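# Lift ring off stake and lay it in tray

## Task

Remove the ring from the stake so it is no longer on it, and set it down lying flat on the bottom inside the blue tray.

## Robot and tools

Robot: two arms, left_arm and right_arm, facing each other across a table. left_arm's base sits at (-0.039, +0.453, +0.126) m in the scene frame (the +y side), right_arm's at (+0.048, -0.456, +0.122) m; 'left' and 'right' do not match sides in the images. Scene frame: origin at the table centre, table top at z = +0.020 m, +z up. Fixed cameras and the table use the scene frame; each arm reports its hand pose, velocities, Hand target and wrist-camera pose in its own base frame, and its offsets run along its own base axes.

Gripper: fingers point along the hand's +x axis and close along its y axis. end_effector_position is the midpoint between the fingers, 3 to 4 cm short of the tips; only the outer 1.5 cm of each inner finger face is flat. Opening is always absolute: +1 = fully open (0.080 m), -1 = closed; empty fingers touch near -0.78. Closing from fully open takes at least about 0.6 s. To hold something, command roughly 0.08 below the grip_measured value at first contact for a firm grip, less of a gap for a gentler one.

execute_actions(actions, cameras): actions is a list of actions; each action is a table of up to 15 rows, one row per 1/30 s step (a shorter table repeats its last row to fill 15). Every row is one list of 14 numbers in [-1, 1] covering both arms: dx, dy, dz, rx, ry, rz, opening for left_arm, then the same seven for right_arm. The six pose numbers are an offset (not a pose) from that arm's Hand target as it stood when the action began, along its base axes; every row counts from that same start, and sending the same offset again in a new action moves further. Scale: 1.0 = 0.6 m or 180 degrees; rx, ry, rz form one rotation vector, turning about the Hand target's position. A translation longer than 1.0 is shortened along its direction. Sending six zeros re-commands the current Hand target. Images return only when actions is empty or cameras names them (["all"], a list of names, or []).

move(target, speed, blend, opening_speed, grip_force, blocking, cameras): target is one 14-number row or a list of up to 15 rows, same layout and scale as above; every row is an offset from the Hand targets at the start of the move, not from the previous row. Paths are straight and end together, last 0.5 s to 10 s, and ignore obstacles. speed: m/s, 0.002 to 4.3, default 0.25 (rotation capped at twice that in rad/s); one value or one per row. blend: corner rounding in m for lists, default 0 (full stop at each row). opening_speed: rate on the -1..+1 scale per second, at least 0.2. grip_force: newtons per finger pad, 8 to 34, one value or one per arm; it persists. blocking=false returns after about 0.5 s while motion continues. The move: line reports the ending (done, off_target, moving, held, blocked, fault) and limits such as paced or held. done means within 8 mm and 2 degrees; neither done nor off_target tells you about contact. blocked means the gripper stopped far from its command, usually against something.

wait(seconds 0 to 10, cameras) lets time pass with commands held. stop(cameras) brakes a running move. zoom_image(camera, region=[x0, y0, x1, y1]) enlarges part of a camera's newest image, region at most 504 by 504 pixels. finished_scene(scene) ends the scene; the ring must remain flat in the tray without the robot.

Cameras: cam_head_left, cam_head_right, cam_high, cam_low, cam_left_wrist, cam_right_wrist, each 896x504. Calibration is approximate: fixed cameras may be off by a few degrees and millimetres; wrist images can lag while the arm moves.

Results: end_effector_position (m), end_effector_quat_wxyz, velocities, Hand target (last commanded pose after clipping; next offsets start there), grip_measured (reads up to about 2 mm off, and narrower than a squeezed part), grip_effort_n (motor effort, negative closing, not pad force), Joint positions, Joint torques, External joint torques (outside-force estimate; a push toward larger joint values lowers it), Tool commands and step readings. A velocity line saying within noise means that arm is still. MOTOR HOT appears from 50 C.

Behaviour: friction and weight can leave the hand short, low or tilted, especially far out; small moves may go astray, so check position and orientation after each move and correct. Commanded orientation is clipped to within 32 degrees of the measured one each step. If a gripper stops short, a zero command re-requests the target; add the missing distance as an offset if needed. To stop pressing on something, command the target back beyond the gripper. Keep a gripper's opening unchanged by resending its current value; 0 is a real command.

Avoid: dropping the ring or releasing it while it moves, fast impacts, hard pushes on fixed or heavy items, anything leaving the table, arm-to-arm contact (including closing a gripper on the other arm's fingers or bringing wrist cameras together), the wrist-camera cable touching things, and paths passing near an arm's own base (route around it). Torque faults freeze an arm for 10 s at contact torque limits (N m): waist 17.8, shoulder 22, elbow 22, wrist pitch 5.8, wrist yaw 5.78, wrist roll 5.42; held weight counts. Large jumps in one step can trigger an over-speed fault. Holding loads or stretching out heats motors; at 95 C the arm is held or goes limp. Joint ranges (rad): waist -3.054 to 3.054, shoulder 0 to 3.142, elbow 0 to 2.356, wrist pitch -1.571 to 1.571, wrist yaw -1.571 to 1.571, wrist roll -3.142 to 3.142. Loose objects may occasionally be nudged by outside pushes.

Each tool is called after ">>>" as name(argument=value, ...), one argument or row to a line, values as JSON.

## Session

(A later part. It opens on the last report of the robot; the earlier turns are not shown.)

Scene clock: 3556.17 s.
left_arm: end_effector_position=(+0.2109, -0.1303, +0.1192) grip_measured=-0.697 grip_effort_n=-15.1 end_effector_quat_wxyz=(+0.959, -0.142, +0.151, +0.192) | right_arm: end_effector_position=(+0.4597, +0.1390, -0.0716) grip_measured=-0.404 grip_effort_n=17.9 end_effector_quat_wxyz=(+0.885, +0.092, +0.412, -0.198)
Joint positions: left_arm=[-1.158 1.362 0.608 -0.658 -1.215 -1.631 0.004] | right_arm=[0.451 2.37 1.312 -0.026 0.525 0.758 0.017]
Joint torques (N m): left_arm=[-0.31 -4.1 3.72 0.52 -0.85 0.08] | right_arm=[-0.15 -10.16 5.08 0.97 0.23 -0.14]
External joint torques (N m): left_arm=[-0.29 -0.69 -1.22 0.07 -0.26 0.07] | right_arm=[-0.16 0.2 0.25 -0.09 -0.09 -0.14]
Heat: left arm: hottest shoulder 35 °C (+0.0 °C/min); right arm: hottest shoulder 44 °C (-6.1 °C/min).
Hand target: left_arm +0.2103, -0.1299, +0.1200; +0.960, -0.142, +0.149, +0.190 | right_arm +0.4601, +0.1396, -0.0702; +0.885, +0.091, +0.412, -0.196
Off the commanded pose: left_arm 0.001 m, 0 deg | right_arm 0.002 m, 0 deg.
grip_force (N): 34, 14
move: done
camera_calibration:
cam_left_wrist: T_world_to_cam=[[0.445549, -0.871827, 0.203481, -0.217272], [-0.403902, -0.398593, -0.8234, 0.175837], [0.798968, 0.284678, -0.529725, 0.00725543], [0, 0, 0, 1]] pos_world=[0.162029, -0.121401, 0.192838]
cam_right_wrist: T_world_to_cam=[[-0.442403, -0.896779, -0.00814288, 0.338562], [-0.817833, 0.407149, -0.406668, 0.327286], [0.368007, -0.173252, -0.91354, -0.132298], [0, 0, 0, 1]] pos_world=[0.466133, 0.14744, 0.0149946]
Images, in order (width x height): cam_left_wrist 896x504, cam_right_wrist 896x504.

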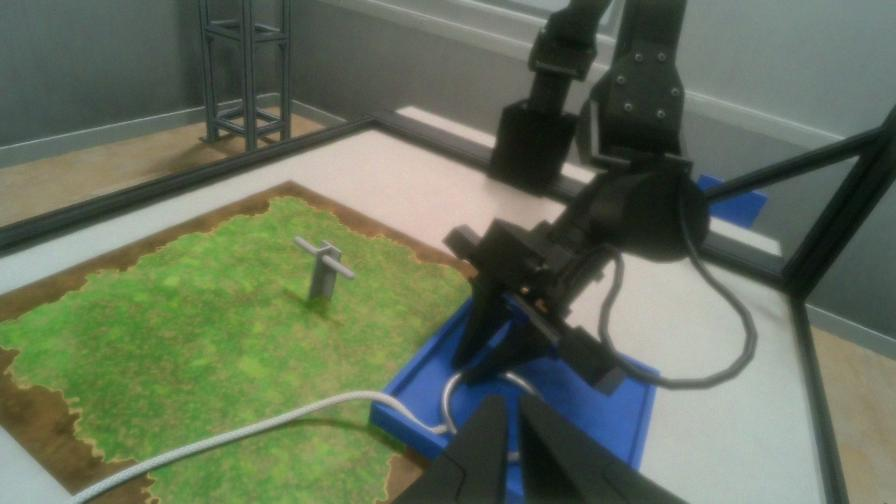

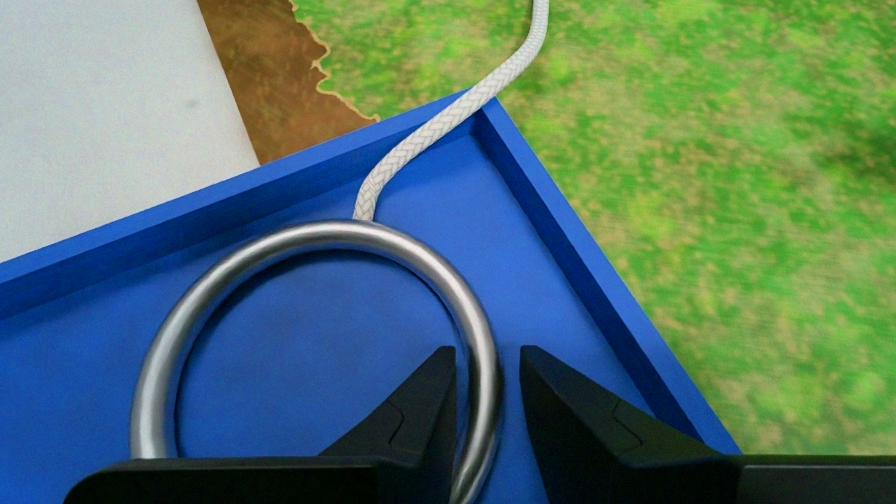

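>>> move(
  target=[
    [0,0,0,0,0,0,-0.7,0,0,0.05,0,0,0,-0.40],
    [0,0,0,0,0,0,-0.7,-0.05,0,0.13,0,0,0,-0.40],
    [0,0,0,0,0,0,-0.7,-0.30,-0.1,0.30,0,0,0,-0.40],
  ],
  speed=[0.06, 0.15, 0.3],
  blend=0.01,
  cameras=["cam_right_wrist", "cam_left_wrist", "cam_high"],
)

Scene clock: 3575.03 s.
left_arm: end_effector_position=(+0.2109, -0.1303, +0.1192) grip_measured=-0.697 grip_effort_n=-15.1 end_effector_quat_wxyz=(+0.959, -0.142, +0.151, +0.192) | right_arm: end_effector_position=(+0.2822, +0.0810, +0.1099) grip_measured=-0.403 grip_effort_n=17.9 end_effector_quat_wxyz=(+0.885, +0.090, +0.414, -0.193)
Joint positions: left_arm=[-1.158 1.362 0.608 -0.658 -1.215 -1.631 0.004] | right_arm=[0.557 1.34 0.804 -0.603 0.563 0.859 0.017]
Joint torques (N m): left_arm=[-0.34 -4.15 3.74 0.51 -0.83 0.11] | right_arm=[0.16 -5.17 5.47 0.84 0.64 0.21]
External joint torques (N m): left_arm=[-0.36 -0.7 -1.24 0.05 -0.24 0.1] | right_arm=[0.16 -0.8 -0.67 -0.12 0.3 0.21]
Heat: left arm: hottest elbow 35 °C (+0.0 °C/min); right arm: hottest shoulder 45 °C (-3.0 °C/min).
Hand target: left_arm +0.2103, -0.1299, +0.1200; +0.960, -0.142, +0.149, +0.190 | right_arm +0.2801, +0.0795, +0.1098; +0.885, +0.091, +0.412, -0.196
Off the commanded pose: left_arm 0.001 m, 0 deg | right_arm 0.003 m, 0 deg.
grip_force (N): 34, 14
move: done
camera_calibration:
cam_left_wrist: T_world_to_cam=[[0.445549, -0.871827, 0.203481, -0.217272], [-0.403902, -0.398593, -0.8234, 0.175837], [0.798968, 0.284678, -0.529725, 0.00725543], [0, 0, 0, 1]] pos_world=[0.162029, -0.121401, 0.192838]
cam_right_wrist: T_world_to_cam=[[-0.432633, -0.901531, -0.00841432, 0.207246], [-0.823954, 0.399159, -0.402208, 0.281459], [0.365961, -0.167076, -0.91551, 0.0889601], [0, 0, 0, 1]] pos_world=[0.289015, 0.0893549, 0.196393]
Images, in order (width x height): cam_high 896x504, cam_left_wrist 896x504, cam_right_wrist 896x504.

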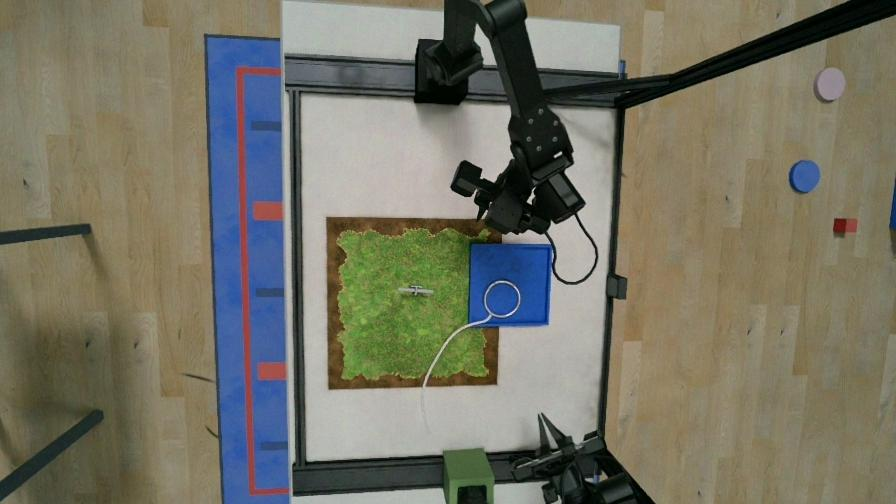

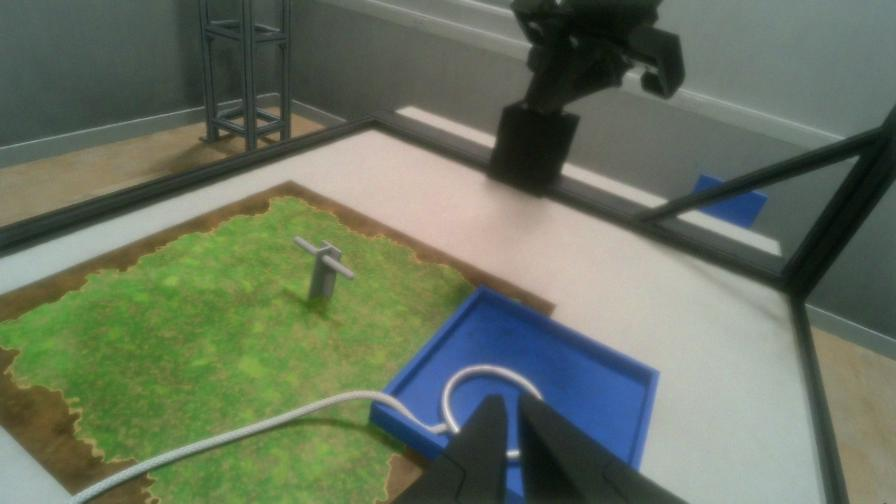

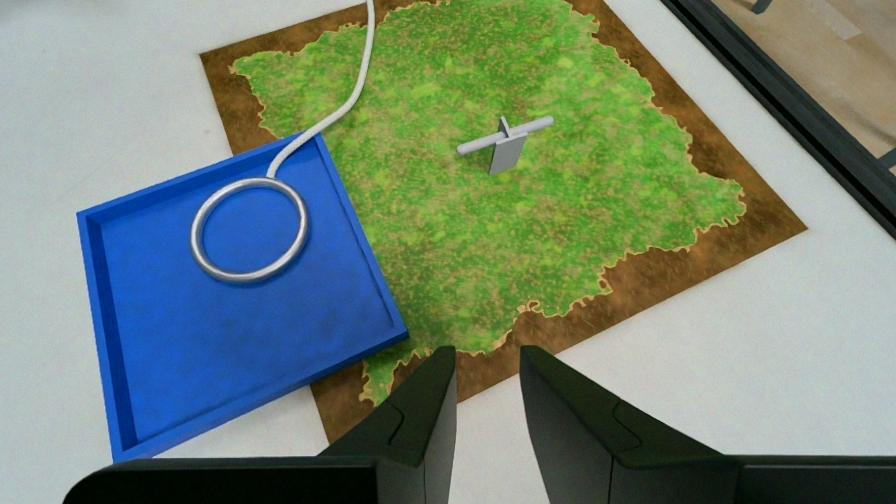

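>>> finished_scene(
  scene=1,
)

The scene is finished: the task was done.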